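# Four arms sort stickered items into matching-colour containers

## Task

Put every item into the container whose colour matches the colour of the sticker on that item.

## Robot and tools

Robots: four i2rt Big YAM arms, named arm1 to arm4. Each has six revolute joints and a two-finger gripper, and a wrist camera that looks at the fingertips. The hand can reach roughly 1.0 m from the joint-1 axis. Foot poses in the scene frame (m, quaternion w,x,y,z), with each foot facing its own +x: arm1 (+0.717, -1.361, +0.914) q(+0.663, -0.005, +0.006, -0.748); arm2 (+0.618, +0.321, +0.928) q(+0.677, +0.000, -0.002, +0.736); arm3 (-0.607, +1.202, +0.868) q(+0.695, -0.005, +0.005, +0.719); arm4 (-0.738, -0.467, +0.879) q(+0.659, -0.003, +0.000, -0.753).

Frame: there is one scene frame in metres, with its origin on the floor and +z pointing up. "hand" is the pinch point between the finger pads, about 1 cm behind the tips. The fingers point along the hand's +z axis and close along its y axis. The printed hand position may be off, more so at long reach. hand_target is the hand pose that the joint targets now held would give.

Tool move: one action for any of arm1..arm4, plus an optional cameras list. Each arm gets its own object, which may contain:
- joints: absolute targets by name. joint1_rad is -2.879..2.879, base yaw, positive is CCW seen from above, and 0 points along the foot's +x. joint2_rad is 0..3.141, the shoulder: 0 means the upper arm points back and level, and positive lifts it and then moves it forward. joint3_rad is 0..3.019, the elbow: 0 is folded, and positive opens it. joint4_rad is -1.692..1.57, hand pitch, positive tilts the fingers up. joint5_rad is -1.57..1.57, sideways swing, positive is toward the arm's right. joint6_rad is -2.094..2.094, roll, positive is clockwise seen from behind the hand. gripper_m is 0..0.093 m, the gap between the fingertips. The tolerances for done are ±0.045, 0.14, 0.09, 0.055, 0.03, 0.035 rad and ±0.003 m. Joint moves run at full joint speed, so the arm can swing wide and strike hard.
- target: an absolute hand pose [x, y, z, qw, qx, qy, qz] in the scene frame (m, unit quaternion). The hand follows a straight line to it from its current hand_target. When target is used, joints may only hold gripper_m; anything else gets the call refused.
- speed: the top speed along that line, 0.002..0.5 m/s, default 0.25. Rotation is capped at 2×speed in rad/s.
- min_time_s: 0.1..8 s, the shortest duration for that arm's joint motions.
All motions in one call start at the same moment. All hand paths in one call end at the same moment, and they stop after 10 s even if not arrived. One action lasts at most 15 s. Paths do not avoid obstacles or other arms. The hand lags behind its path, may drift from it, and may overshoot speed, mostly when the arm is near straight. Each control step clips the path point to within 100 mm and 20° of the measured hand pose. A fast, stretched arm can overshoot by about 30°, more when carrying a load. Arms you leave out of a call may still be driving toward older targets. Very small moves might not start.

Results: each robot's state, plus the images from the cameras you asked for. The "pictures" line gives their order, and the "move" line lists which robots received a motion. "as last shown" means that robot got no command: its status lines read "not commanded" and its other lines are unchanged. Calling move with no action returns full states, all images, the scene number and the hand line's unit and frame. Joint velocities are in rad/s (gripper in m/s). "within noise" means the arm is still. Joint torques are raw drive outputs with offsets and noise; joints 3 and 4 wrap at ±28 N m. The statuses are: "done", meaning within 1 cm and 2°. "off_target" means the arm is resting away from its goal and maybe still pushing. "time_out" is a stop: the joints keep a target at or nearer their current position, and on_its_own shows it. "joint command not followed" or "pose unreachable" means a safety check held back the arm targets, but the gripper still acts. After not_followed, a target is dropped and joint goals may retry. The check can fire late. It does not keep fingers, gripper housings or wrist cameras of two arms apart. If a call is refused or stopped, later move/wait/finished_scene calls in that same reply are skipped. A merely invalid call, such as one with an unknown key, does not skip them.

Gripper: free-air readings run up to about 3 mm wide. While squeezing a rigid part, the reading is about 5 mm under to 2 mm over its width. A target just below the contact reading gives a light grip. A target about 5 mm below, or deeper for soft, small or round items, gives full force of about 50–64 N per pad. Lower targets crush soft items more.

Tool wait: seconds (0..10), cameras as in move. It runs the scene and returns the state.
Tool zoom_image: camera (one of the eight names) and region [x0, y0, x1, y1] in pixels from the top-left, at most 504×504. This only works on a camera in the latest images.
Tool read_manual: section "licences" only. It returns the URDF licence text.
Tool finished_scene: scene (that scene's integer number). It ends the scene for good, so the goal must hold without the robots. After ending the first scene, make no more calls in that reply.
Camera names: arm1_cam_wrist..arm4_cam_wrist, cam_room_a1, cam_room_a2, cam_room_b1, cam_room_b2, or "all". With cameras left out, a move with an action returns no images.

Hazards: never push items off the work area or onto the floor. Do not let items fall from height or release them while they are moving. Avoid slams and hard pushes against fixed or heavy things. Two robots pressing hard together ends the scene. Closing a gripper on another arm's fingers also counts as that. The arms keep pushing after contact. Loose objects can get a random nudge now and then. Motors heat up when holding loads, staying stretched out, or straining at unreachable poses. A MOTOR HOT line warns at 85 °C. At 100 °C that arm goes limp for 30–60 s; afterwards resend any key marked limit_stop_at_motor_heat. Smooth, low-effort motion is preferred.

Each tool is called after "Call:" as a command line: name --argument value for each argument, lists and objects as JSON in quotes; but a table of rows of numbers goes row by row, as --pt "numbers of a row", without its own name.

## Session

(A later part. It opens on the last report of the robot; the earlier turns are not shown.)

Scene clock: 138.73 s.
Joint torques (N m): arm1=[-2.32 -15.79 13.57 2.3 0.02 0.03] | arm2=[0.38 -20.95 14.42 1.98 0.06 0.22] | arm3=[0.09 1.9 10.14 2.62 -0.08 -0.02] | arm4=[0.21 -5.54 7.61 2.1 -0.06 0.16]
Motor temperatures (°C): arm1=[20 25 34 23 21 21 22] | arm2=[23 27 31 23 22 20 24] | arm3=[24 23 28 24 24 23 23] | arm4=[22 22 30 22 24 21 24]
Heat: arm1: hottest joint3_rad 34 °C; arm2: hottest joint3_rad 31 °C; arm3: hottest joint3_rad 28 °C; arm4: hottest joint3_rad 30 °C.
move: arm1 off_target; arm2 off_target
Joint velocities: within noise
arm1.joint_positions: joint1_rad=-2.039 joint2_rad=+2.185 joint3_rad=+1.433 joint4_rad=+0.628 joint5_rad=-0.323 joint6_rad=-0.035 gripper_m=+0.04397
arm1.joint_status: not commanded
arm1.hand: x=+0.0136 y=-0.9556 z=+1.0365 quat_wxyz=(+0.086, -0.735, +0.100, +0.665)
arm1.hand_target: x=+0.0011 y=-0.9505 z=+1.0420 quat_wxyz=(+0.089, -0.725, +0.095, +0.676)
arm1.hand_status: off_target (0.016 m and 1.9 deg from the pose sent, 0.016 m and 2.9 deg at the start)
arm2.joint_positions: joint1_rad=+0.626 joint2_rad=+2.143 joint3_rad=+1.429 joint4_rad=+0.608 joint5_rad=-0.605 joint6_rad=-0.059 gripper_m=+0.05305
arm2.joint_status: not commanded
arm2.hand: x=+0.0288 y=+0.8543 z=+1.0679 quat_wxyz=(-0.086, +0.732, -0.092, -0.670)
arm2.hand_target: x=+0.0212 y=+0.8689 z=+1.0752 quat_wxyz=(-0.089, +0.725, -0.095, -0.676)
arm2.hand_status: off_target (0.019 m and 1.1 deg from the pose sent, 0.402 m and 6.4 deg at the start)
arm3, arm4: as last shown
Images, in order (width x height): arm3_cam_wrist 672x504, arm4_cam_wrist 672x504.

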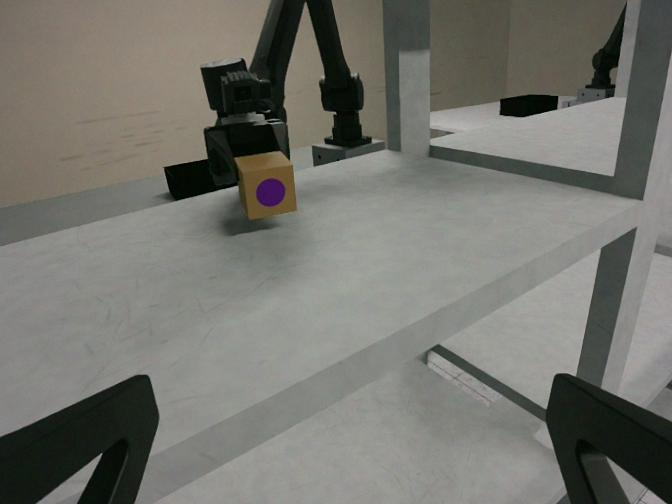

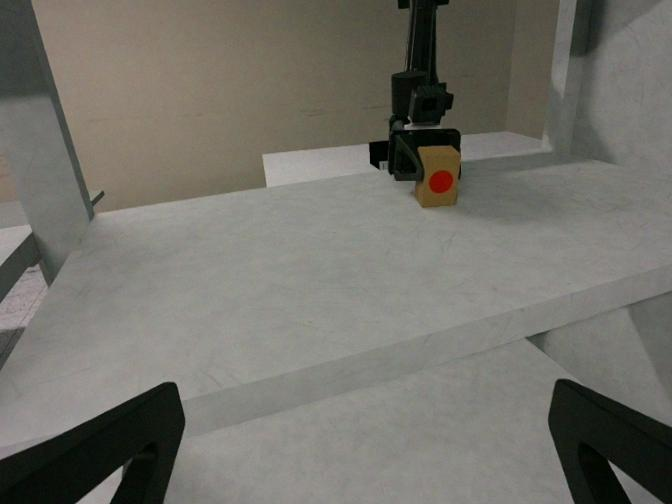

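Call:
move --arm1 '{"joints":{"gripper_m":0.064}}' --arm2 '{"target":[0.02,0.87,1.03,0.089,-0.725,0.0954,0.676],"speed":0.08}'

Call:
move --arm1 '{"target":[0.42,-1.063,1.11,0.089,-0.725,0.0954,0.676],"speed":0.25}' --arm2 '{"target":[0.02,0.87,1.012,0.089,-0.725,0.0954,0.676],"speed":0.06}'

Call:
move --arm4 '{"target":[-0.051,-0.957,1.08,0.676,0.0954,0.725,-0.089],"speed":0.2}' --cameras '["arm3_cam_wrist","arm4_cam_wrist","arm1_cam_wrist"]'

Call:
zoom_image --camera "arm3_cam_wrist" --region '[170, 120, 340, 290]'

Scene clock: 146.13 s.
Joint torques (N m): arm1=[-1.44 -17.03 13.64 2.35 0 0.03] | arm2=[0.44 -19.19 12.98 2.92 0.09 0.17] | arm3=[0.21 2.08 10.17 2.62 -0.08 -0.03] | arm4=[-0.09 -5.36 7.86 2.18 -0.05 0.16]
Motor temperatures (°C): arm1=[20 25 34 23 21 21 22] | arm2=[23 27 31 23 22 20 24] | arm3=[24 23 29 24 24 23 23] | arm4=[22 22 30 22 24 21 24]
Heat: arm1: hottest joint3_rad 34 °C; arm2: hottest joint3_rad 31 °C; arm3: hottest joint3_rad 29 °C; arm4: hottest joint3_rad 30 °C.
move: arm1 done; arm2 off_target
Joint velocities: within noise
arm1.joint_positions: joint1_rad=-2.039 joint2_rad=+2.198 joint3_rad=+1.433 joint4_rad=+0.628 joint5_rad=-0.323 joint6_rad=-0.035 gripper_m=+0.06396
arm1.joint_status: all done
arm1.hand: x=+0.0137 y=-0.9557 z=+1.0262 quat_wxyz=(+0.084, -0.739, +0.102, +0.660)
arm1.hand_target: x=+0.0012 y=-0.9505 z=+1.0422 quat_wxyz=(+0.089, -0.725, +0.095, +0.676)
arm1.hand_status: not commanded
arm2.joint_positions: joint1_rad=+0.626 joint2_rad=+2.196 joint3_rad=+1.438 joint4_rad=+0.667 joint5_rad=-0.605 joint6_rad=-0.054 gripper_m=+0.05305
arm2.joint_status: not commanded
arm2.hand: x=+0.0265 y=+0.8569 z=+1.0438 quat_wxyz=(-0.088, +0.728, -0.091, -0.674)
arm2.hand_target: x=+0.0213 y=+0.8688 z=+1.0301 quat_wxyz=(-0.089, +0.725, -0.095, -0.676)
arm2.hand_status: off_target (0.020 m and 0.7 deg from the pose sent, 0.042 m and 1.1 deg at the start)
arm3, arm4: as last shown
pictures: none

Scene clock: 148.53 s.
Joint torques (N m): arm1=[-1.38 -4.25 8.2 1.25 -0.11 -0.07] | arm2=[0.26 -18.32 12.12 2.55 0.11 0.12] | arm3=[0.26 2.2 10.17 2.59 -0.08 -0.02] | arm4=[0.09 -5.54 7.8 2.15 -0.02 0.17]
Motor temperatures (°C): arm1=[20 25 34 23 21 21 22] | arm2=[23 27 31 23 22 20 24] | arm3=[24 23 29 24 24 23 23] | arm4=[22 22 30 22 24 21 24]
Heat: arm1: hottest joint3_rad 34 °C; arm2: hottest joint3_rad 31 °C; arm3: hottest joint3_rad 29 °C; arm4: hottest joint3_rad 30 °C.
move: arm1 done; arm2 off_target
Joint velocities: within noise
arm1.joint_positions: joint1_rad=-2.533 joint2_rad=+1.269 joint3_rad=+0.370 joint4_rad=+0.776 joint5_rad=-0.819 joint6_rad=-0.085 gripper_m=+0.06397
arm1.joint_status: not commanded
arm1.hand: x=+0.4195 y=-1.0642 z=+1.1087 quat_wxyz=(+0.086, -0.724, +0.098, +0.677)
arm1.hand_target: x=+0.4200 y=-1.0631 z=+1.1098 quat_wxyz=(+0.089, -0.725, +0.096, +0.676)
arm1.hand_status: done (0.002 m and 0.4 deg from the pose sent, 0.429 m and 2.6 deg at the start)
arm2.joint_positions: joint1_rad=+0.626 joint2_rad=+2.215 joint3_rad=+1.446 joint4_rad=+0.709 joint5_rad=-0.605 joint6_rad=-0.050 gripper_m=+0.05305
arm2.joint_status: not commanded
arm2.hand: x=+0.0249 y=+0.8589 z=+1.0423 quat_wxyz=(-0.094, +0.720, -0.085, -0.682)
arm2.hand_target: x=+0.0220 y=+0.8681 z=+1.0122 quat_wxyz=(-0.089, +0.725, -0.095, -0.676)
arm2.hand_status: off_target (0.033 m and 1.6 deg from the pose sent, 0.035 m and 0.7 deg at the start)
arm3, arm4: as last shown
pictures: none

Scene clock: 151.27 s.
Joint torques (N m): arm1=[-2.78 -4.07 8.31 1.33 -0.12 -0.04] | arm2=[0.21 -18.26 12.12 2.56 0.13 0.13] | arm3=[0.32 2.08 10.19 2.59 -0.08 -0.02] | arm4=[0.38 -22.24 11.89 0.94 -0.07 -0.1]
Motor temperatures (°C): arm1=[20 25 34 23 21 21 22] | arm2=[23 27 31 23 22 20 24] | arm3=[24 23 29 24 24 23 23] | arm4=[22 22 31 22 24 21 24]
Heat: arm1: hottest joint3_rad 34 °C; arm2: hottest joint3_rad 31 °C; arm3: hottest joint3_rad 29 °C; arm4: hottest joint3_rad 31 °C.
move: arm4 off_target
Joint velocities: within noise
arm1, arm2, arm3: as last shown
arm1.joint_positions: joint1_rad=-2.533 joint2_rad=+1.269 joint3_rad=+0.370 joint4_rad=+0.776 joint5_rad=-0.819 joint6_rad=-0.086 gripper_m=+0.06397
arm1.hand: x=+0.4195 y=-1.0642 z=+1.1087 quat_wxyz=(+0.086, -0.725, +0.097, +0.677)
arm4.joint_positions: joint1_rad=+1.001 joint2_rad=+2.105 joint3_rad=+1.543 joint4_rad=+0.477 joint5_rad=-0.444 joint6_rad=-0.014 gripper_m=+0.09398
arm4.joint_status: not commanded
arm4.hand: x=-0.0581 y=-0.9436 z=+1.0760 quat_wxyz=(-0.673, -0.101, -0.728, +0.081)
arm4.hand_target: x=-0.0520 y=-0.9563 z=+1.0800 quat_wxyz=(-0.676, -0.096, -0.725, +0.089)
arm4.hand_status: off_target (0.016 m and 1.2 deg from the pose sent, 0.420 m and 10.0 deg at the start)
pictures: arm1_cam_wrist, arm3_cam_wrist, arm4_cam_wrist
Images, in order (width x height): arm1_cam_wrist 672x504, arm3_cam_wrist 672x504, arm4_cam_wrist 672x504.

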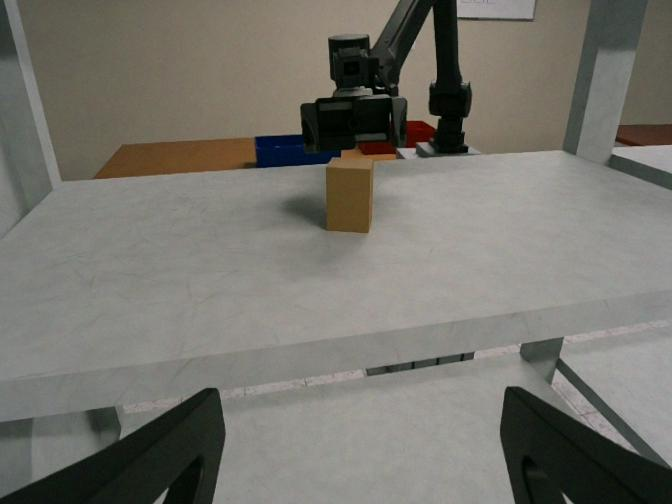

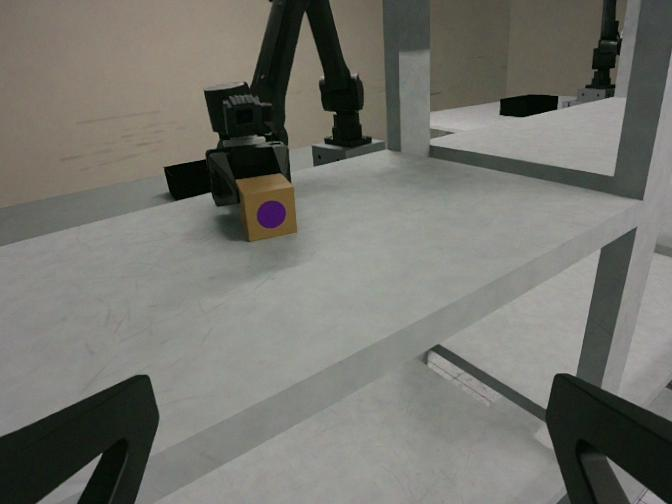

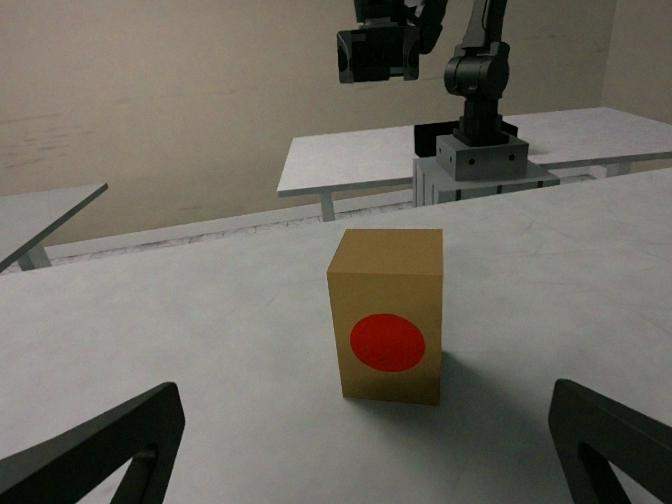

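Scaled by 2.965.

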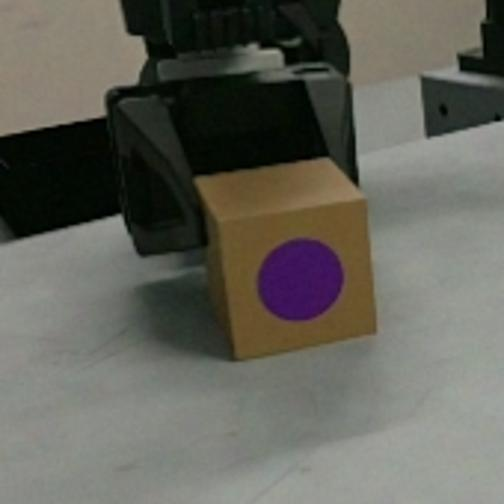

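Call:
move --arm2 '{"target":[0.024,0.863,1.035,0.0905,-0.718,0.0945,0.683],"speed":0.08}' --arm4 '{"target":[0.036,-0.987,1.049,0.676,0.0954,0.725,-0.089],"speed":0.15}'

Call:
move --arm2 '{"joints":{"gripper_m":0.073}}' --cameras '["arm4_cam_wrist","arm3_cam_wrist"]'

Call:
move --arm2 '{"target":[0.42,0.76,1.10,0.089,-0.725,0.0954,0.676],"speed":0.25}'

Call:
move --arm3 '{"target":[-0.086,0.896,1.085,0.676,0.0954,0.725,-0.089],"speed":0.2}' --cameras '["arm3_cam_wrist","arm4_cam_wrist"]'

Scene clock: 162.27 s.
Joint torques (N m): arm1=[-2.14 -4.07 8.44 1.28 -0.11 -0.02] | arm2=[0.5 -22.07 10.09 2.77 0.18 0.16] | arm3=[0.32 1.96 10.17 2.59 -0.08 -0.02] | arm4=[0.56 -26.17 12.55 1.03 0.14 -0.06]
Motor temperatures (°C): arm1=[20 25 33 23 21 21 22] | arm2=[23 28 31 23 22 20 24] | arm3=[24 23 29 24 24 23 23] | arm4=[22 22 34 22 24 21 24]
Heat: arm1: hottest joint3_rad 33 °C; arm2: hottest joint3_rad 31 °C; arm3: hottest joint3_rad 29 °C; arm4: hottest joint3_rad 34 °C.
move: arm2 done; arm4 off_target
Joint velocities: within noise
arm1, arm3: as last shown
arm2.joint_positions: joint1_rad=+0.626 joint2_rad=+2.215 joint3_rad=+1.446 joint4_rad=+0.710 joint5_rad=-0.604 joint6_rad=-0.040 gripper_m=+0.05305
arm2.joint_status: not commanded
arm2.hand: x=+0.0249 y=+0.8591 z=+1.0425 quat_wxyz=(-0.092, +0.719, -0.089, -0.683)
arm2.hand_target: x=+0.0242 y=+0.8629 z=+1.0350 quat_wxyz=(-0.091, +0.718, -0.095, -0.683)
arm2.hand_status: done (0.009 m and 0.7 deg from the pose sent, 0.008 m and 1.1 deg at the start)
arm4.joint_positions: joint1_rad=+1.038 joint2_rad=+2.359 joint3_rad=+1.926 joint4_rad=+0.349 joint5_rad=-0.406 joint6_rad=-0.014 gripper_m=+0.09398
arm4.joint_status: not commanded
arm4.hand: x=+0.0267 y=-0.9800 z=+1.0465 quat_wxyz=(-0.673, -0.101, -0.728, +0.083)
arm4.hand_target: x=+0.0349 y=-0.9864 z=+1.0490 quat_wxyz=(-0.676, -0.096, -0.725, +0.089)
arm4.hand_status: off_target (0.012 m and 1.1 deg from the pose sent, 0.107 m and 1.2 deg at the start)
pictures: none

Scene clock: 162.73 s.
Joint torques (N m): arm1=[-1.85 -4.01 8.25 1.13 -0.13 -0.06] | arm2=[0.67 -22.18 10.07 2.8 0.11 0.17] | arm3=[0.26 2.14 10.15 2.63 -0.09 -0.02] | arm4=[0.85 -25.99 12.62 0.9 0.14 -0.05]
Motor temperatures (°C): arm1=[20 25 33 23 21 21 22] | arm2=[23 28 31 23 22 20 24] | arm3=[24 23 29 24 24 23 23] | arm4=[22 22 34 22 24 21 24]
Heat: arm1: hottest joint3_rad 33 °C; arm2: hottest joint3_rad 31 °C; arm3: hottest joint3_rad 29 °C; arm4: hottest joint3_rad 34 °C.
move: arm2 done
Joint velocities: within noise
arm1, arm3, arm4: as last shown
arm2.joint_positions: joint1_rad=+0.626 joint2_rad=+2.215 joint3_rad=+1.446 joint4_rad=+0.710 joint5_rad=-0.603 joint6_rad=-0.040 gripper_m=+0.07293
arm2.joint_status: all done
arm2.hand: x=+0.0250 y=+0.8593 z=+1.0425 quat_wxyz=(-0.092, +0.719, -0.089, -0.683)
arm2.hand_target: x=+0.0242 y=+0.8628 z=+1.0350 quat_wxyz=(-0.091, +0.718, -0.094, -0.683)
arm2.hand_status: not commanded
pictures: arm3_cam_wrist, arm4_cam_wrist
Images, in order (width x height): arm3_cam_wrist 672x504, arm4_cam_wrist 672x504.

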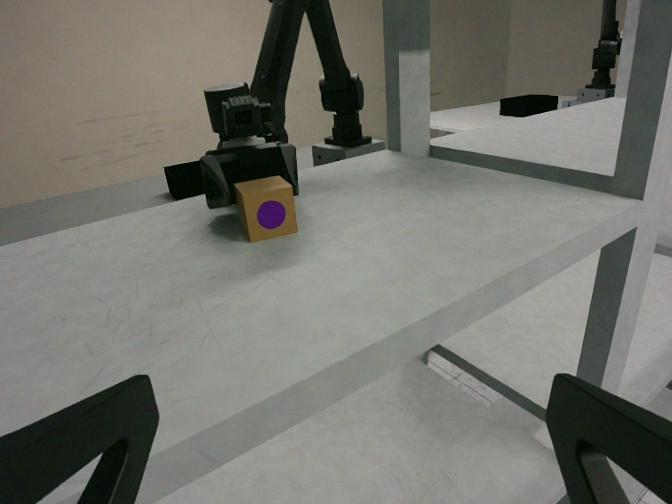

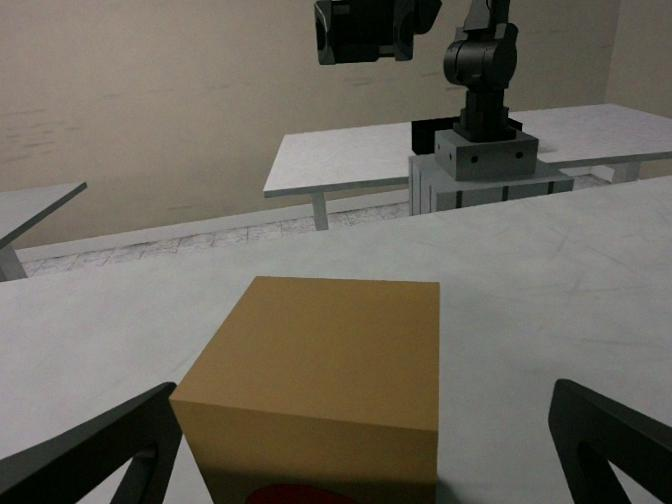

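Scene clock: 165.27 s.
Joint torques (N m): arm1=[-1.61 -3.6 8.13 1.25 -0.12 -0.06] | arm2=[1.26 -13.8 6.83 1.5 -0.36 -0.09] | arm3=[0.26 2.02 10.15 2.63 -0.08 -0.01] | arm4=[0.97 -25.99 12.62 0.92 0.15 -0.06]
Motor temperatures (°C): arm1=[20 25 33 23 21 21 22] | arm2=[23 28 31 23 22 20 24] | arm3=[24 23 29 24 24 23 23] | arm4=[22 23 34 22 24 21 24]
Heat: arm1: hottest joint3_rad 33 °C; arm2: hottest joint3_rad 31 °C; arm3: hottest joint3_rad 29 °C; arm4: hottest joint3_rad 34 °C.
move: arm2 done
Joint velocities: within noise
arm1, arm4: as last shown
arm2.joint_positions: joint1_rad=-0.016 joint2_rad=+1.606 joint3_rad=+0.662 joint4_rad=+0.756 joint5_rad=-1.223 joint6_rad=-0.173 gripper_m=+0.07293
arm2.joint_status: not commanded
arm2.hand: x=+0.4234 y=+0.7660 z=+1.1010 quat_wxyz=(-0.093, +0.723, -0.100, -0.677)
arm2.hand_target: x=+0.4201 y=+0.7600 z=+1.1000 quat_wxyz=(-0.089, +0.725, -0.095, -0.676)
arm2.hand_status: done (0.007 m and 0.8 deg from the pose sent, 0.411 m and 1.3 deg at the start)
arm3.joint_positions: joint1_rad=-2.273 joint2_rad=+0.322 joint3_rad=+0.156 joint4_rad=+0.141 joint5_rad=-0.069 joint6_rad=+0.007 gripper_m=+0.09400
arm3.joint_status: not commanded
arm3.hand: x=-0.3580 y=+1.0239 z=+1.1159 quat_wxyz=(-0.670, -0.209, -0.681, +0.208)
arm3.hand_target: x=-0.3600 y=+1.0201 z=+1.1201 quat_wxyz=(-0.674, -0.213, -0.674, +0.213)
arm3.hand_status: not commanded
pictures: none

Scene clock: 167.33 s.
Joint torques (N m): arm1=[-1.61 -4.25 8.36 1.42 -0.11 -0.11] | arm2=[1.32 -13.74 6.76 1.46 -0.35 -0.08] | arm3=[2.26 -12.81 10.5 1.5 -0.11 -0.13] | arm4=[0.73 -26.23 12.7 0.88 0.15 -0.05]
Motor temperatures (°C): arm1=[20 25 33 23 21 21 22] | arm2=[23 28 31 23 22 20 24] | arm3=[24 23 29 24 24 23 23] | arm4=[22 23 35 22 24 21 24]
Heat: arm1: hottest joint3_rad 33 °C; arm2: hottest joint3_rad 31 °C; arm3: hottest joint3_rad 29 °C; arm4: hottest joint3_rad 35 °C.
move: arm3 off_target
Joint velocities: within noise
arm1, arm2, arm4: as last shown
arm2.joint_positions: joint1_rad=-0.016 joint2_rad=+1.606 joint3_rad=+0.662 joint4_rad=+0.755 joint5_rad=-1.223 joint6_rad=-0.174 gripper_m=+0.07293
arm2.hand: x=+0.4234 y=+0.7660 z=+1.1009 quat_wxyz=(-0.093, +0.723, -0.100, -0.677)
arm3.joint_positions: joint1_rad=-2.262 joint2_rad=+1.595 joint3_rad=+0.760 joint4_rad=+0.731 joint5_rad=-0.377 joint6_rad=-0.009 gripper_m=+0.09400
arm3.joint_status: not commanded
arm3.hand: x=-0.1009 y=+0.8956 z=+1.0720 quat_wxyz=(-0.668, -0.109, -0.731, +0.088)
arm3.hand_target: x=-0.0868 y=+0.8965 z=+1.0851 quat_wxyz=(-0.676, -0.095, -0.725, +0.089)
arm3.hand_status: off_target (0.020 m and 1.9 deg from the pose sent, 0.302 m and 19.6 deg at the start)
Images, in order (width x height): arm3_cam_wrist 672x504, arm4_cam_wrist 672x504.

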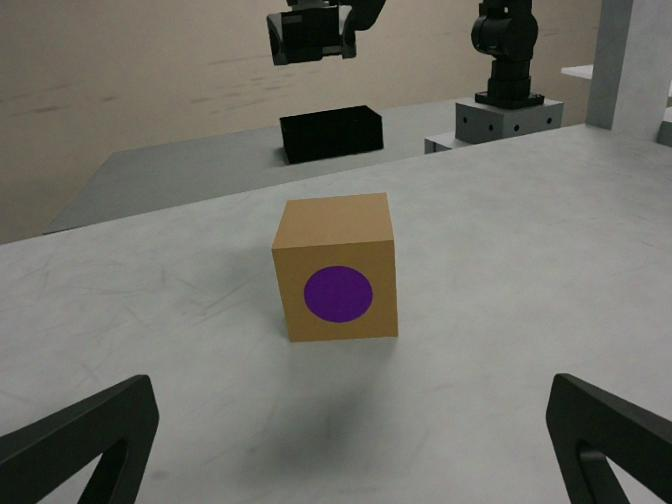

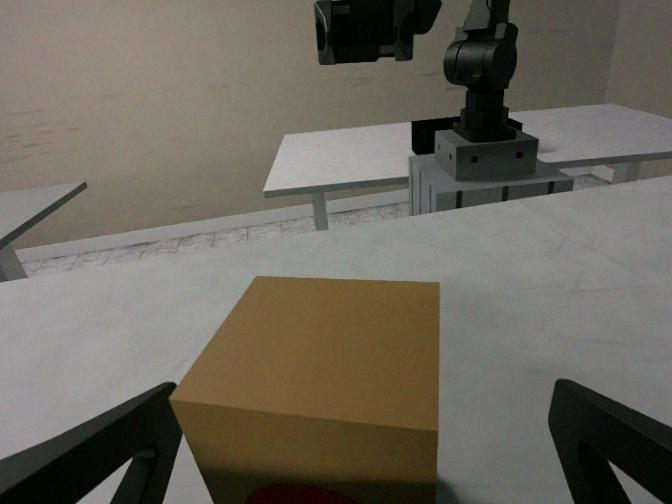

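Call:
move --arm3 '{"target":[0.020,0.8765,1.069,0.676,0.0954,0.725,-0.089],"speed":0.15}' --arm4 '{"joints":{"gripper_m":0.037}}' --cameras '["arm3_cam_wrist","arm4_cam_wrist"]'

Scene clock: 175.57 s.
Joint torques (N m): arm1=[-1.79 -4.31 8.13 1.11 -0.18 -0.04] | arm2=[1.32 -13.74 6.79 1.51 -0.36 -0.08] | arm3=[1.9 -16.85 11.3 1.52 0.1 -0.06] | arm4=[0.73 -25.93 12.57 1.02 0.14 -0.05]
Motor temperatures (°C): arm1=[20 25 32 23 21 21 22] | arm2=[23 27 30 23 22 20 23] | arm3=[24 23 29 24 24 23 23] | arm4=[22 25 36 22 24 21 24]
Heat: arm1: hottest joint3_rad 32 °C; arm2: hottest joint3_rad 30 °C; arm3: hottest joint3_rad 29 °C; arm4: hottest joint3_rad 36 °C.
move: arm3 off_target; arm4 off_target
Joint velocities: within noise
arm1, arm2: as last shown
arm3.joint_positions: joint1_rad=-2.169 joint2_rad=+1.826 joint3_rad=+1.038 joint4_rad=+0.687 joint5_rad=-0.293 joint6_rad=-0.009 gripper_m=+0.09400
arm3.joint_status: not commanded
arm3.hand: x=+0.0043 y=+0.8776 z=+1.0571 quat_wxyz=(-0.668, -0.102, -0.732, +0.088)
arm3.hand_target: x=+0.0191 y=+0.8772 z=+1.0689 quat_wxyz=(-0.676, -0.095, -0.725, +0.089)
arm3.hand_status: off_target (0.020 m and 1.4 deg from the pose sent, 0.122 m and 1.9 deg at the start)
arm4.joint_positions: joint1_rad=+1.038 joint2_rad=+2.359 joint3_rad=+1.928 joint4_rad=+0.348 joint5_rad=-0.405 joint6_rad=-0.014 gripper_m=+0.04529
arm4.joint_status: gripper_m off_target (ended at +0.04532, target +0.03700)
arm4.hand: x=+0.0269 y=-0.9802 z=+1.0470 quat_wxyz=(-0.673, -0.101, -0.728, +0.083)
arm4.hand_target: x=+0.0348 y=-0.9863 z=+1.0489 quat_wxyz=(-0.676, -0.096, -0.725, +0.089)
arm4.hand_status: not commanded
Images, in order (width x height): arm3_cam_wrist 672x504, arm4_cam_wrist 672x504.

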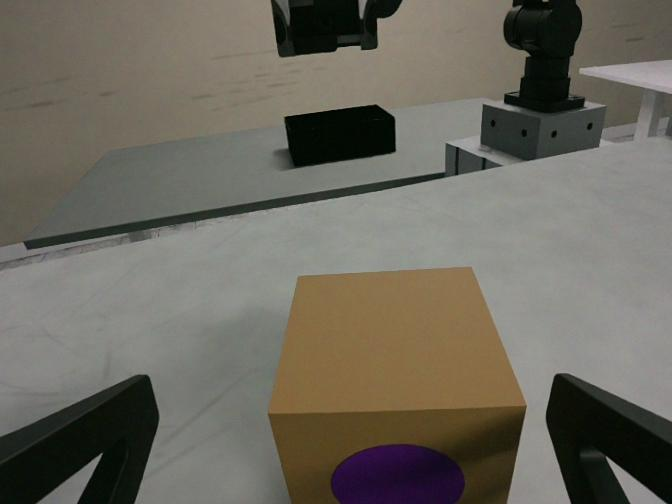

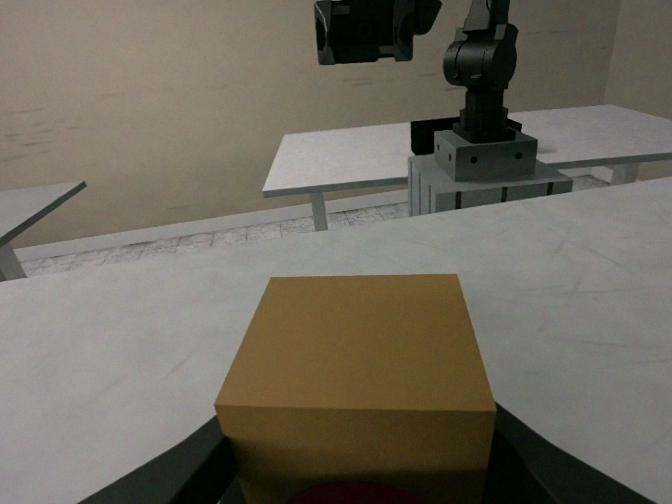

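Call:
move --arm3 '{"target":[0.032,0.864,1.069,0.676,0.0954,0.725,-0.089],"speed":0.12}' --arm4 '{"target":[0.030,-0.985,1.13,0.676,0.0954,0.725,-0.089],"speed":0.2}'

Call:
move --arm3 '{"joints":{"gripper_m":0.044}}' --arm4 '{"target":[-0.40,-0.86,1.14,0.676,0.0954,0.725,-0.089],"speed":0.3}' --cameras '["arm3_cam_wrist","arm4_cam_wrist"]'

Scene clock: 199.63 s.
Joint torques (N m): arm1=[-1.67 -4.25 8.4 1.32 -0.12 -0.08] | arm2=[1.26 -13.8 6.79 1.46 -0.36 -0.08] | arm3=[1.38 -17.14 11.54 1.48 -0.09 -0.07] | arm4=[0.15 -29.51 12.94 0.96 0 -0.03]
Motor temperatures (°C): arm1=[20 24 32 23 21 21 22] | arm2=[23 27 30 22 22 20 23] | arm3=[24 24 31 24 24 23 23] | arm4=[22 27 35 22 24 21 26]
Heat: arm1: hottest joint3_rad 32 °C; arm2: hottest joint3_rad 30 °C; arm3: hottest joint3_rad 31 °C; arm4: hottest joint3_rad 35 °C.
move: arm3 off_target; arm4 off_target
Joint velocities: within noise
arm1, arm2: as last shown
arm3.joint_positions: joint1_rad=-2.169 joint2_rad=+1.855 joint3_rad=+1.090 joint4_rad=+0.666 joint5_rad=-0.296 joint6_rad=-0.009 gripper_m=+0.09400
arm3.joint_status: not commanded
arm3.hand: x=+0.0182 y=+0.8693 z=+1.0591 quat_wxyz=(-0.669, -0.101, -0.731, +0.088)
arm3.hand_target: x=+0.0312 y=+0.8646 z=+1.0690 quat_wxyz=(-0.676, -0.095, -0.725, +0.089)
arm3.hand_status: off_target (0.018 m and 1.3 deg from the pose sent, 0.033 m and 1.4 deg at the start)
arm4.joint_positions: joint1_rad=+1.038 joint2_rad=+2.295 joint3_rad=+1.945 joint4_rad=+0.216 joint5_rad=-0.405 joint6_rad=-0.015 gripper_m=+0.04529
arm4.joint_status: not commanded
arm4.hand: x=+0.0238 y=-0.9775 z=+1.0845 quat_wxyz=(-0.657, -0.109, -0.742, +0.074)
arm4.hand_target: x=+0.0271 y=-0.9830 z=+1.1298 quat_wxyz=(-0.676, -0.096, -0.725, +0.089)
arm4.hand_status: off_target (0.047 m and 3.7 deg from the pose sent, 0.083 m and 1.0 deg at the start)
pictures: none

Scene clock: 201.73 s.
Joint torques (N m): arm1=[-1.55 -4.13 8.39 1.18 -0.12 -0.05] | arm2=[1.26 -13.74 6.79 1.44 -0.36 -0.08] | arm3=[1.26 -16.97 11.55 1.54 -0.1 -0.07] | arm4=[1.08 -11.63 7.97 1.63 -0.11 -0.09]
Motor temperatures (°C): arm1=[20 24 32 23 21 21 22] | arm2=[23 27 29 22 22 20 23] | arm3=[24 24 31 24 24 23 23] | arm4=[22 27 35 22 24 21 26]
Heat: arm1: hottest joint3_rad 32 °C; arm2: hottest joint3_rad 29 °C; arm3: hottest joint3_rad 31 °C; arm4: hottest joint3_rad 35 °C.
move: arm3 off_target; arm4 done
Joint velocities: within noise
arm1.joint_positions: joint1_rad=-2.533 joint2_rad=+1.269 joint3_rad=+0.370 joint4_rad=+0.776 joint5_rad=-0.819 joint6_rad=-0.086 gripper_m=+0.06397
arm1.joint_status: not commanded
arm1.hand: x=+0.4195 y=-1.0642 z=+1.1087 quat_wxyz=(+0.086, -0.725, +0.097, +0.677)
arm1.hand_target: x=+0.4200 y=-1.0631 z=+1.1098 quat_wxyz=(+0.089, -0.725, +0.096, +0.676)
arm1.hand_status: not commanded
arm2: as last shown
arm3.joint_positions: joint1_rad=-2.169 joint2_rad=+1.855 joint3_rad=+1.090 joint4_rad=+0.666 joint5_rad=-0.296 joint6_rad=-0.009 gripper_m=+0.05321
arm3.joint_status: gripper_m off_target (ended at +0.05325, target +0.04400)
arm3.hand: x=+0.0182 y=+0.8694 z=+1.0591 quat_wxyz=(-0.669, -0.101, -0.731, +0.087)
arm3.hand_target: x=+0.0312 y=+0.8646 z=+1.0690 quat_wxyz=(-0.676, -0.095, -0.725, +0.089)
arm3.hand_status: not commanded
arm4.joint_positions: joint1_rad=+0.579 joint2_rad=+1.377 joint3_rad=+0.704 joint4_rad=+0.552 joint5_rad=-0.851 joint6_rad=-0.058 gripper_m=+0.04529
arm4.joint_status: not commanded
arm4.hand: x=-0.4027 y=-0.8620 z=+1.1327 quat_wxyz=(-0.672, -0.110, -0.728, +0.081)
arm4.hand_target: x=-0.4001 y=-0.8600 z=+1.1399 quat_wxyz=(-0.676, -0.096, -0.725, +0.089)
arm4.hand_status: done (0.008 m and 2.0 deg from the pose sent, 0.443 m and 3.7 deg at the start)
Images, in order (width x height): arm3_cam_wrist 672x504, arm4_cam_wrist 672x504.

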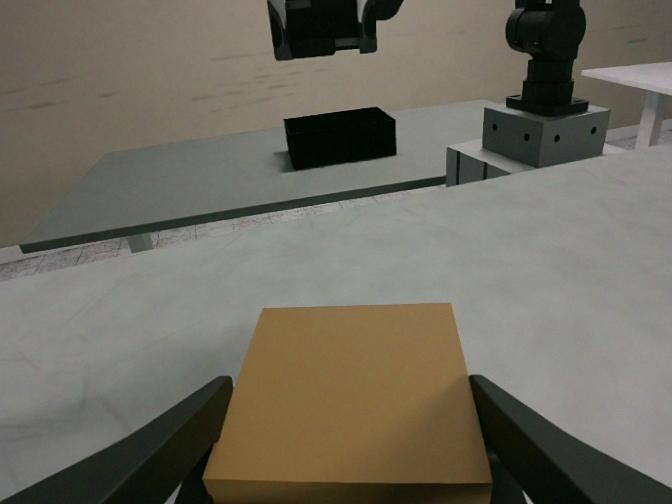

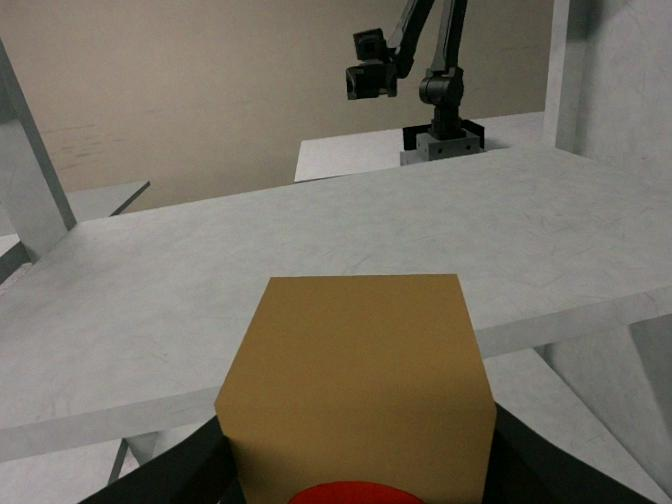

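Call:
move --arm3 '{"target":[0.027,0.866,1.13,0.676,0.0954,0.725,-0.089],"speed":0.2}' --arm4 '{"joints":{"joint1_rad":-1.7,"joint2_rad":0.8,"joint3_rad":1.43,"joint4_rad":-1.4,"joint5_rad":0,"joint6_rad":0},"min_time_s":4}'

Call:
move --arm3 '{"target":[-0.40,0.98,1.14,0.676,0.0954,0.725,-0.089],"speed":0.3}' --arm4 '{"target":[-1.43,-0.31,1.0,0,-0.707,0.707,0],"speed":0.3}'

Call:
move --arm3 '{"joints":{"joint1_rad":0.8,"joint2_rad":0.8,"joint3_rad":1.43,"joint4_rad":-1.4,"joint5_rad":0,"joint6_rad":0},"min_time_s":4}'

Call:
move --arm3 '{"target":[-1.09,1.66,1.0,0,-0.707,0.707,0],"speed":0.3}' --cameras '["arm3_cam_wrist","arm4_cam_wrist"]'

Scene clock: 211.97 s.
Joint torques (N m): arm1=[-2.14 -4.42 8.23 1.09 -0.1 -0.05] | arm2=[1.32 -13.8 6.78 1.51 -0.35 -0.07] | arm3=[1.14 -18.84 12.41 1.68 -0.11 -0.07] | arm4=[0.91 -2.32 11.32 0.8 0.14 0.17]
Motor temperatures (°C): arm1=[20 24 32 23 21 21 22] | arm2=[23 27 29 22 22 20 23] | arm3=[24 24 32 24 24 23 24] | arm4=[22 27 36 22 24 21 26]
Heat: arm1: hottest joint3_rad 32 °C; arm2: hottest joint3_rad 29 °C; arm3: hottest joint3_rad 32 °C; arm4: hottest joint3_rad 36 °C.
move: arm3 off_target; arm4 done
Joint velocities: within noise
arm1, arm2: as last shown
arm3.joint_positions: joint1_rad=-2.169 joint2_rad=+1.768 joint3_rad=+1.118 joint4_rad=+0.519 joint5_rad=-0.299 joint6_rad=-0.009 gripper_m=+0.05321
arm3.joint_status: not commanded
arm3.hand: x=+0.0159 y=+0.8719 z=+1.0983 quat_wxyz=(-0.658, -0.105, -0.741, +0.082)
arm3.hand_target: x=+0.0254 y=+0.8671 z=+1.1302 quat_wxyz=(-0.676, -0.095, -0.725, +0.089)
arm3.hand_status: off_target (0.034 m and 3.1 deg from the pose sent, 0.071 m and 1.3 deg at the start)
arm4.joint_positions: joint1_rad=-1.699 joint2_rad=+0.801 joint3_rad=+1.383 joint4_rad=-1.389 joint5_rad=-0.003 joint6_rad=-0.014 gripper_m=+0.04530
arm4.joint_status: all done
arm4.hand: x=-1.0232 y=-0.3882 z=+1.3609 quat_wxyz=(+0.048, -0.920, +0.115, +0.371)
arm4.hand_target: x=-1.0189 y=-0.3885 z=+1.3821 quat_wxyz=(+0.049, -0.912, +0.121, +0.389)
arm4.hand_status: not commanded
pictures: none

Scene clock: 215.43 s.
Joint torques (N m): arm1=[-1.49 -4.54 8.36 1.1 -0.13 -0.05] | arm2=[1.32 -13.74 6.78 1.47 -0.36 -0.07] | arm3=[0.91 -0.38 9.88 1.43 0.01 -0.12] | arm4=[0.79 -25.7 11.86 -0.53 0.02 0.18]
Motor temperatures (°C): arm1=[20 24 32 23 21 21 21] | arm2=[23 27 29 22 22 20 23] | arm3=[24 24 32 24 24 23 24] | arm4=[22 26 36 22 24 21 26]
Heat: arm1: hottest joint3_rad 32 °C; arm2: hottest joint3_rad 29 °C; arm3: hottest joint3_rad 32 °C; arm4: hottest joint3_rad 36 °C.
move: arm3 off_target; arm4 off_target
Joint velocities: within noise
arm1, arm2: as last shown
arm3.joint_positions: joint1_rad=-2.881 joint2_rad=+0.512 joint3_rad=+0.296 joint4_rad=+0.074 joint5_rad=-0.912 joint6_rad=-0.096 gripper_m=+0.05321
arm3.joint_status: not commanded
arm3.hand: x=-0.3956 y=+0.9810 z=+1.1384 quat_wxyz=(-0.667, -0.133, -0.723, +0.120)
arm3.hand_target: x=-0.3972 y=+0.9807 z=+1.1400 quat_wxyz=(-0.667, -0.131, -0.723, +0.127)
arm3.hand_status: off_target (0.005 m and 5.7 deg from the pose sent, 0.432 m and 3.1 deg at the start; a joint's target at an end of its range on 29 of 104 steps)
arm4.joint_positions: joint1_rad=-1.654 joint2_rad=+2.300 joint3_rad=+2.268 joint4_rad=-1.569 joint5_rad=+0.008 joint6_rad=+1.336 gripper_m=+0.04530
arm4.joint_status: not commanded
arm4.hand: x=-1.4201 y=-0.3147 z=+0.9893 quat_wxyz=(+0.008, -0.714, +0.700, -0.010)
arm4.hand_target: x=-1.4293 y=-0.3100 z=+1.0000 quat_wxyz=(+0.000, -0.707, +0.707, +0.001)
arm4.hand_status: off_target (0.015 m and 1.8 deg from the pose sent, 0.549 m and 85.9 deg at the start)
pictures: none

Scene clock: 219.90 s.
Joint torques (N m): arm1=[-1.73 -4.25 8.36 1.21 -0.12 -0.05] | arm2=[1.38 -13.86 6.79 1.48 -0.36 -0.08] | arm3=[1.96 -1.49 13.01 1.13 0.13 0.03] | arm4=[0.73 -25.88 11.82 -0.5 0.05 0.18]
Motor temperatures (°C): arm1=[20 24 31 23 21 21 21] | arm2=[23 27 29 22 22 20 23] | arm3=[24 24 32 23 24 23 24] | arm4=[22 27 37 22 24 21 26]
Heat: arm1: hottest joint3_rad 31 °C; arm2: hottest joint3_rad 29 °C; arm3: hottest joint3_rad 32 °C; arm4: hottest joint3_rad 37 °C.
move: arm3 done
Joint velocities: within noise
arm1, arm2, arm4: as last shown
arm3.joint_positions: joint1_rad=+0.790 joint2_rad=+0.793 joint3_rad=+1.378 joint4_rad=-1.395 joint5_rad=-0.003 joint6_rad=-0.008 gripper_m=+0.05323
arm3.joint_status: all done
arm3.hand: x=-0.8233 y=+1.4086 z=+1.3436 quat_wxyz=(-0.130, +0.867, -0.337, -0.343)
arm3.hand_target: x=-0.8247 y=+1.4066 z=+1.3663 quat_wxyz=(-0.135, +0.860, -0.334, -0.361)
arm3.hand_status: not commanded
arm4.joint_positions: joint1_rad=-1.654 joint2_rad=+2.300 joint3_rad=+2.268 joint4_rad=-1.569 joint5_rad=+0.008 joint6_rad=+1.337 gripper_m=+0.04530
arm4.hand: x=-1.4201 y=-0.3147 z=+0.9893 quat_wxyz=(+0.008, -0.713, +0.701, -0.010)
pictures: none

Scene clock: 222.70 s.
Joint torques (N m): arm1=[-1.49 -4.31 8.29 1.24 -0.13 -0.01] | arm2=[1.38 -13.68 6.78 1.5 -0.36 -0.08] | arm3=[0.62 -25.23 12.92 -0.65 0.03 0.04] | arm4=[0.32 -25.82 11.84 -0.44 0 0.19]
Motor temperatures (°C): arm1=[20 24 31 23 21 21 21] | arm2=[23 27 29 22 22 20 23] | arm3=[24 24 32 23 24 23 24] | arm4=[22 27 38 22 24 21 26]
Heat: arm1: hottest joint3_rad 31 °C; arm2: hottest joint3_rad 29 °C; arm3: hottest joint3_rad 32 °C; arm4: hottest joint3_rad 38 °C.
move: arm3 off_target
Joint velocities: within noise
arm1, arm4: as last shown
arm2.joint_positions: joint1_rad=-0.016 joint2_rad=+1.606 joint3_rad=+0.662 joint4_rad=+0.755 joint5_rad=-1.223 joint6_rad=-0.174 gripper_m=+0.07293
arm2.joint_status: not commanded
arm2.hand: x=+0.4234 y=+0.7660 z=+1.1009 quat_wxyz=(-0.093, +0.723, -0.100, -0.677)
arm2.hand_target: x=+0.4201 y=+0.7600 z=+1.1000 quat_wxyz=(-0.089, +0.725, -0.095, -0.676)
arm2.hand_status: not commanded
arm3.joint_positions: joint1_rad=+0.794 joint2_rad=+2.136 joint3_rad=+1.996 joint4_rad=-1.473 joint5_rad=+0.011 joint6_rad=+0.810 gripper_m=+0.05323
arm3.joint_status: not commanded
arm3.hand: x=-1.0846 y=+1.6447 z=+0.9739 quat_wxyz=(-0.002, +0.714, -0.700, +0.026)
arm3.hand_target: x=-1.0890 y=+1.6591 z=+1.0002 quat_wxyz=(+0.000, +0.707, -0.707, +0.000)
arm3.hand_status: off_target (0.031 m and 3.2 deg from the pose sent, 0.502 m and 63.2 deg at the start)
Images, in order (width x height): arm3_cam_wrist 672x504, arm4_cam_wrist 672x504.

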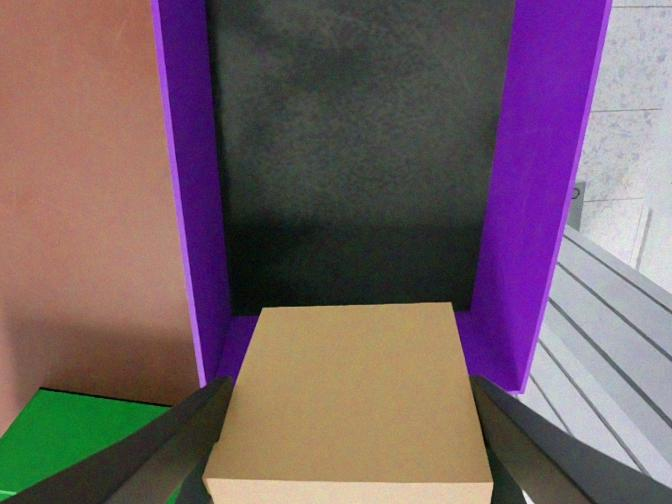

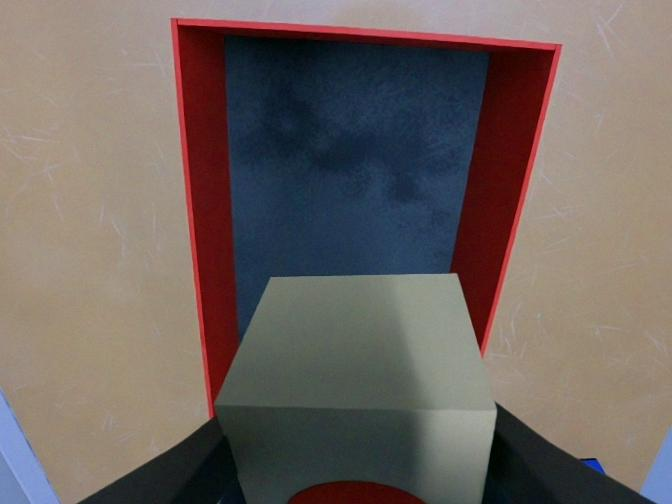

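Call:
move --arm3 '{"target":[-1.093,1.682,0.81,0,-0.707,0.707,0],"speed":0.2}' --arm4 '{"target":[-1.43,-0.357,0.765,0,-0.707,0.707,0],"speed":0.2}'

Call:
move --arm3 '{"target":[-1.093,1.682,0.782,0,-0.707,0.707,0],"speed":0.08}' --arm4 '{"target":[-1.43,-0.357,0.737,0,-0.707,0.707,0],"speed":0.08}' --cameras '["arm3_cam_wrist","arm4_cam_wrist"]'

Scene clock: 234.40 s.
Joint torques (N m): arm1=[-2.14 -4.07 8.46 1.11 -0.11 -0.07] | arm2=[1.32 -13.74 6.78 1.47 -0.36 -0.08] | arm3=[0.56 -25.05 7.77 0.25 0.01 -0.13] | arm4=[1.08 -26.05 7.95 0.35 0 0.16]
Motor temperatures (°C): arm1=[20 24 31 23 21 21 21] | arm2=[23 27 29 22 22 20 23] | arm3=[24 25 32 23 24 23 24] | arm4=[22 28 39 22 24 21 26]
Heat: arm1: hottest joint3_rad 31 °C; arm2: hottest joint3_rad 29 °C; arm3: hottest joint3_rad 32 °C; arm4: hottest joint3_rad 39 °C.
move: arm3 done; arm4 done
Joint velocities: within noise
arm1, arm2: as last shown
arm3.joint_positions: joint1_rad=+0.773 joint2_rad=+2.331 joint3_rad=+1.909 joint4_rad=-1.141 joint5_rad=+0.011 joint6_rad=+0.802 gripper_m=+0.05323
arm3.joint_status: not commanded
arm3.hand: x=-1.0986 y=+1.6748 z=+0.8140 quat_wxyz=(-0.001, +0.709, -0.705, +0.001)
arm3.hand_target: x=-1.0930 y=+1.6819 z=+0.8101 quat_wxyz=(+0.000, +0.707, -0.707, +0.000)
arm3.hand_status: done (0.010 m and 0.4 deg from the pose sent, 0.168 m and 3.2 deg at the start)
arm4.joint_positions: joint1_rad=-1.600 joint2_rad=+2.470 joint3_rad=+1.988 joint4_rad=-1.103 joint5_rad=+0.008 joint6_rad=+1.401 gripper_m=+0.04530
arm4.joint_status: not commanded
arm4.hand: x=-1.4248 y=-0.3530 z=+0.7697 quat_wxyz=(+0.004, -0.710, +0.704, -0.003)
arm4.hand_target: x=-1.4298 y=-0.3570 z=+0.7651 quat_wxyz=(+0.000, -0.707, +0.707, +0.000)
arm4.hand_status: done (0.008 m and 0.7 deg from the pose sent, 0.229 m and 1.8 deg at the start)
pictures: none

Scene clock: 235.50 s.
Joint torques (N m): arm1=[-1.32 -4.31 8.32 1.33 -0.13 -0.12] | arm2=[1.2 -13.74 6.82 1.5 -0.35 -0.07] | arm3=[0.56 -24.88 7.49 0.31 0.01 -0.11] | arm4=[1.32 -25.29 7.99 0.39 0 0.17]
Motor temperatures (°C): arm1=[20 24 31 23 21 21 21] | arm2=[23 27 29 22 22 20 23] | arm3=[24 25 32 23 24 23 24] | arm4=[22 28 39 22 24 21 26]
Heat: arm1: hottest joint3_rad 31 °C; arm2: hottest joint3_rad 29 °C; arm3: hottest joint3_rad 32 °C; arm4: hottest joint3_rad 39 °C.
move: arm3 off_target; arm4 off_target
Joint velocities: within noise
arm1, arm2: as last shown
arm3.joint_positions: joint1_rad=+0.773 joint2_rad=+2.362 joint3_rad=+1.900 joint4_rad=-1.094 joint5_rad=+0.011 joint6_rad=+0.802 gripper_m=+0.05323
arm3.joint_status: not commanded
arm3.hand: x=-1.1000 y=+1.6759 z=+0.7904 quat_wxyz=(-0.001, +0.709, -0.705, -0.002)
arm3.hand_target: x=-1.0929 y=+1.6818 z=+0.7820 quat_wxyz=(+0.000, +0.707, -0.707, +0.000)
arm3.hand_status: off_target (0.013 m and 0.5 deg from the pose sent, 0.033 m and 0.4 deg at the start)
arm4.joint_positions: joint1_rad=-1.600 joint2_rad=+2.496 joint3_rad=+1.988 joint4_rad=-1.061 joint5_rad=+0.007 joint6_rad=+1.401 gripper_m=+0.04530
arm4.joint_status: not commanded
arm4.hand: x=-1.4285 y=-0.3526 z=+0.7522 quat_wxyz=(+0.000, -0.710, +0.704, +0.003)
arm4.hand_target: x=-1.4295 y=-0.3570 z=+0.7372 quat_wxyz=(+0.000, -0.707, +0.707, +0.000)
arm4.hand_status: off_target (0.016 m and 0.5 deg from the pose sent, 0.033 m and 0.8 deg at the start)
Images, in order (width x height): arm3_cam_wrist 672x504, arm4_cam_wrist 672x504.

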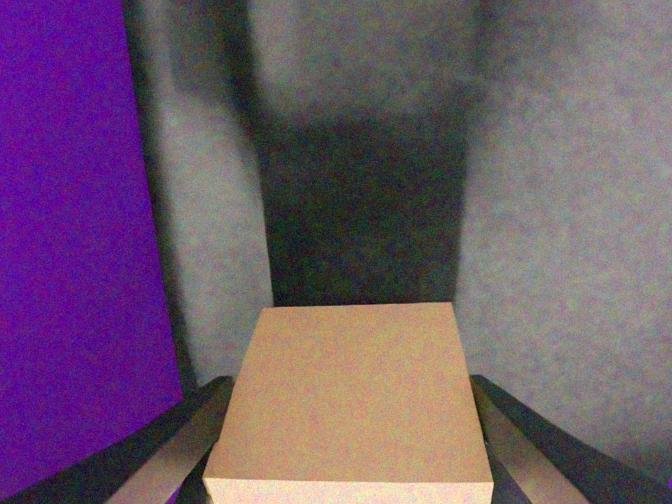

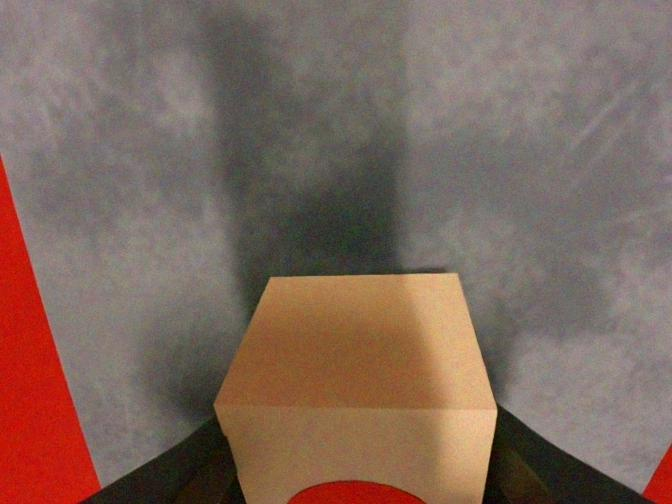

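Call:
move --arm3 '{"target":[-1.093,1.682,0.768,0,-0.707,0.707,0],"speed":0.06}' --arm4 '{"target":[-1.43,-0.357,0.723,0,-0.707,0.707,0],"speed":0.06}' --cameras '["arm3_cam_wrist","arm4_cam_wrist"]'

Scene clock: 242.60 s.
Joint torques (N m): arm1=[-1.32 -3.43 8.39 1.33 -0.1 -0.04] | arm2=[1.38 -13.68 6.8 1.47 -0.36 -0.08] | arm3=[0.56 -23.71 7.15 0.35 0.07 -0.11] | arm4=[0.97 -23.59 7.84 0.44 0.05 0.17]
Motor temperatures (°C): arm1=[20 24 31 23 21 21 21] | arm2=[23 27 29 22 22 20 23] | arm3=[24 25 31 23 24 23 24] | arm4=[22 28 38 22 24 21 26]
Heat: arm1: hottest joint3_rad 31 °C; arm2: hottest joint3_rad 29 °C; arm3: hottest joint3_rad 31 °C; arm4: hottest joint3_rad 38 °C.
move: arm3 off_target; arm4 off_target
Joint velocities: within noise
arm1, arm2: as last shown
arm3.joint_positions: joint1_rad=+0.773 joint2_rad=+2.368 joint3_rad=+1.900 joint4_rad=-1.072 joint5_rad=+0.010 joint6_rad=+0.800 gripper_m=+0.05323
arm3.joint_status: not commanded
arm3.hand: x=-1.1028 y=+1.6789 z=+0.7864 quat_wxyz=(+0.000, +0.709, -0.705, -0.010)
arm3.hand_target: x=-1.0928 y=+1.6815 z=+0.7684 quat_wxyz=(+0.000, +0.707, -0.707, +0.000)
arm3.hand_status: off_target (0.021 m and 1.2 deg from the pose sent, 0.024 m and 0.5 deg at the start)
arm4.joint_positions: joint1_rad=-1.600 joint2_rad=+2.497 joint3_rad=+1.988 joint4_rad=-1.046 joint5_rad=+0.006 joint6_rad=+1.401 gripper_m=+0.04530
arm4.joint_status: not commanded
arm4.hand: x=-1.4319 y=-0.3522 z=+0.7514 quat_wxyz=(-0.005, -0.710, +0.704, +0.008)
arm4.hand_target: x=-1.4286 y=-0.3571 z=+0.7237 quat_wxyz=(+0.000, -0.707, +0.707, +0.000)
arm4.hand_status: off_target (0.029 m and 1.2 deg from the pose sent, 0.030 m and 0.6 deg at the start)
Images, in order (width x height): arm3_cam_wrist 672x504, arm4_cam_wrist 672x504.

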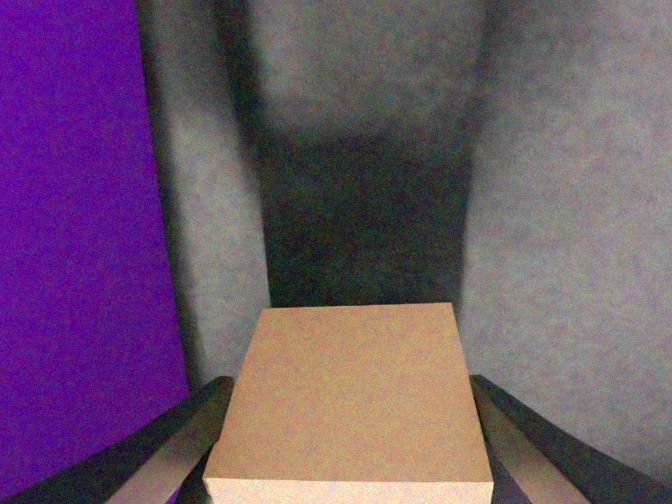

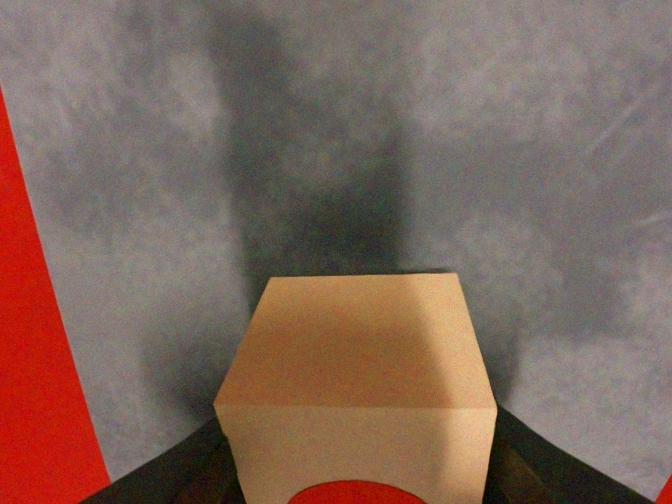

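Both in contact (tilting). Release and raise.

Call:
move --arm3 '{"joints":{"gripper_m":0.073}}' --arm4 '{"joints":{"gripper_m":0.065}}'

Call:
move --arm3 '{"target":[-1.093,1.675,0.98,0,-0.707,0.707,0],"speed":0.2}' --arm4 '{"target":[-1.43,-0.357,0.98,0,-0.707,0.707,0],"speed":0.2}' --cameras '["arm3_cam_wrist","arm4_cam_wrist"]'

Scene clock: 247.20 s.
Joint torques (N m): arm1=[-1.9 -4.07 8.39 1.17 -0.12 -0.1] | arm2=[1.26 -13.8 6.78 1.46 -0.35 -0.07] | arm3=[0.67 -23.65 7.27 0.36 0.03 -0.11] | arm4=[1.2 -25.05 7.72 0.39 0.06 0.16]
Motor temperatures (°C): arm1=[20 24 31 23 21 21 21] | arm2=[23 27 29 22 22 20 23] | arm3=[24 26 31 23 24 23 24] | arm4=[22 28 37 22 24 21 26]
Heat: arm1: hottest joint3_rad 31 °C; arm2: hottest joint3_rad 29 °C; arm3: hottest joint3_rad 31 °C; arm4: hottest joint3_rad 37 °C.
move: arm3 done; arm4 done
Joint velocities: within noise
arm1.joint_positions: joint1_rad=-2.533 joint2_rad=+1.269 joint3_rad=+0.370 joint4_rad=+0.776 joint5_rad=-0.819 joint6_rad=-0.086 gripper_m=+0.06397
arm1.joint_status: not commanded
arm1.hand: x=+0.4195 y=-1.0642 z=+1.1087 quat_wxyz=(+0.086, -0.725, +0.097, +0.677)
arm1.hand_target: x=+0.4200 y=-1.0631 z=+1.1098 quat_wxyz=(+0.089, -0.725, +0.096, +0.676)
arm1.hand_status: not commanded
arm2: as last shown
arm3.joint_positions: joint1_rad=+0.770 joint2_rad=+2.369 joint3_rad=+1.898 joint4_rad=-1.072 joint5_rad=+0.011 joint6_rad=+0.801 gripper_m=+0.07296
arm3.joint_status: all done
arm3.hand: x=-1.1009 y=+1.6801 z=+0.7856 quat_wxyz=(-0.001, +0.708, -0.706, -0.009)
arm3.hand_target: x=-1.0928 y=+1.6816 z=+0.7683 quat_wxyz=(+0.000, +0.707, -0.707, +0.000)
arm3.hand_status: not commanded
arm4.joint_positions: joint1_rad=-1.600 joint2_rad=+2.511 joint3_rad=+1.988 joint4_rad=-1.042 joint5_rad=+0.006 joint6_rad=+1.402 gripper_m=+0.06491
arm4.joint_status: all done
arm4.hand: x=-1.4295 y=-0.3526 z=+0.7424 quat_wxyz=(-0.002, -0.710, +0.705, +0.005)
arm4.hand_target: x=-1.4286 y=-0.3571 z=+0.7236 quat_wxyz=(+0.000, -0.707, +0.707, +0.000)
arm4.hand_status: not commanded
pictures: none

Scene clock: 249.20 s.
Joint torques (N m): arm1=[-2.02 -4.42 8.21 1.21 -0.12 -0.06] | arm2=[1.38 -13.8 6.79 1.5 -0.36 -0.08] | arm3=[1.61 -25.41 12.23 -0.5 0.04 -0.01] | arm4=[1.2 -26.93 11.07 -0.47 0.04 0.16]
Motor temperatures (°C): arm1=[20 24 31 23 21 21 21] | arm2=[23 27 29 22 22 20 23] | arm3=[24 26 31 23 24 23 24] | arm4=[22 28 37 22 24 21 26]
Heat: arm1: hottest joint3_rad 31 °C; arm2: hottest joint3_rad 29 °C; arm3: hottest joint3_rad 31 °C; arm4: hottest joint3_rad 37 °C.
move: arm3 off_target; arm4 off_target
Joint velocities: within noise
arm1, arm2: as last shown
arm3.joint_positions: joint1_rad=+0.770 joint2_rad=+2.179 joint3_rad=+2.037 joint4_rad=-1.458 joint5_rad=+0.011 joint6_rad=+0.801 gripper_m=+0.07296
arm3.joint_status: not commanded
arm3.hand: x=-1.0845 y=+1.6666 z=+0.9611 quat_wxyz=(-0.001, +0.708, -0.706, +0.020)
arm3.hand_target: x=-1.0924 y=+1.6745 z=+0.9802 quat_wxyz=(+0.000, +0.707, -0.707, +0.000)
arm3.hand_status: off_target (0.022 m and 2.3 deg from the pose sent, 0.195 m and 1.1 deg at the start)
arm4.joint_positions: joint1_rad=-1.600 joint2_rad=+2.285 joint3_rad=+2.167 joint4_rad=-1.491 joint5_rad=+0.006 joint6_rad=+1.402 gripper_m=+0.06491
arm4.joint_status: not commanded
arm4.hand: x=-1.4194 y=-0.3533 z=+0.9610 quat_wxyz=(+0.011, -0.709, +0.705, -0.013)
arm4.hand_target: x=-1.4294 y=-0.3571 z=+0.9801 quat_wxyz=(-0.001, -0.707, +0.707, +0.000)
arm4.hand_status: off_target (0.022 m and 2.0 deg from the pose sent, 0.238 m and 0.7 deg at the start)
Images, in order (width x height): arm3_cam_wrist 672x504, arm4_cam_wrist 672x504.

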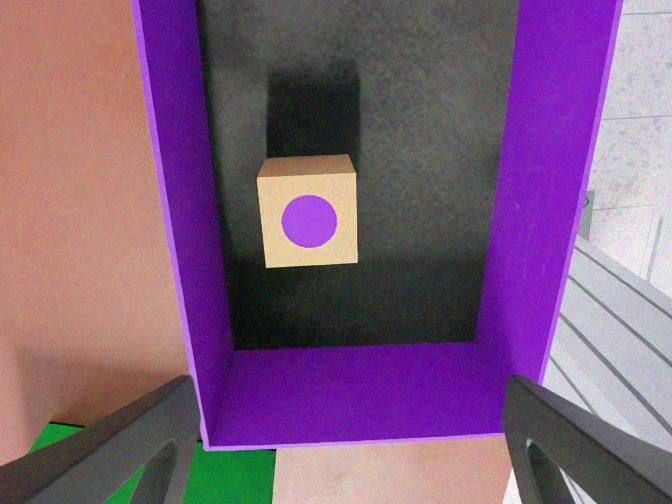

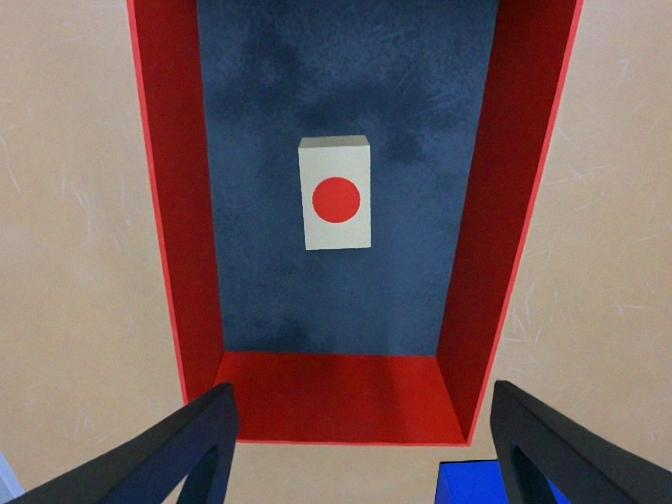

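Call:
finished_scene --scene 3

The scene is finished: the task was done.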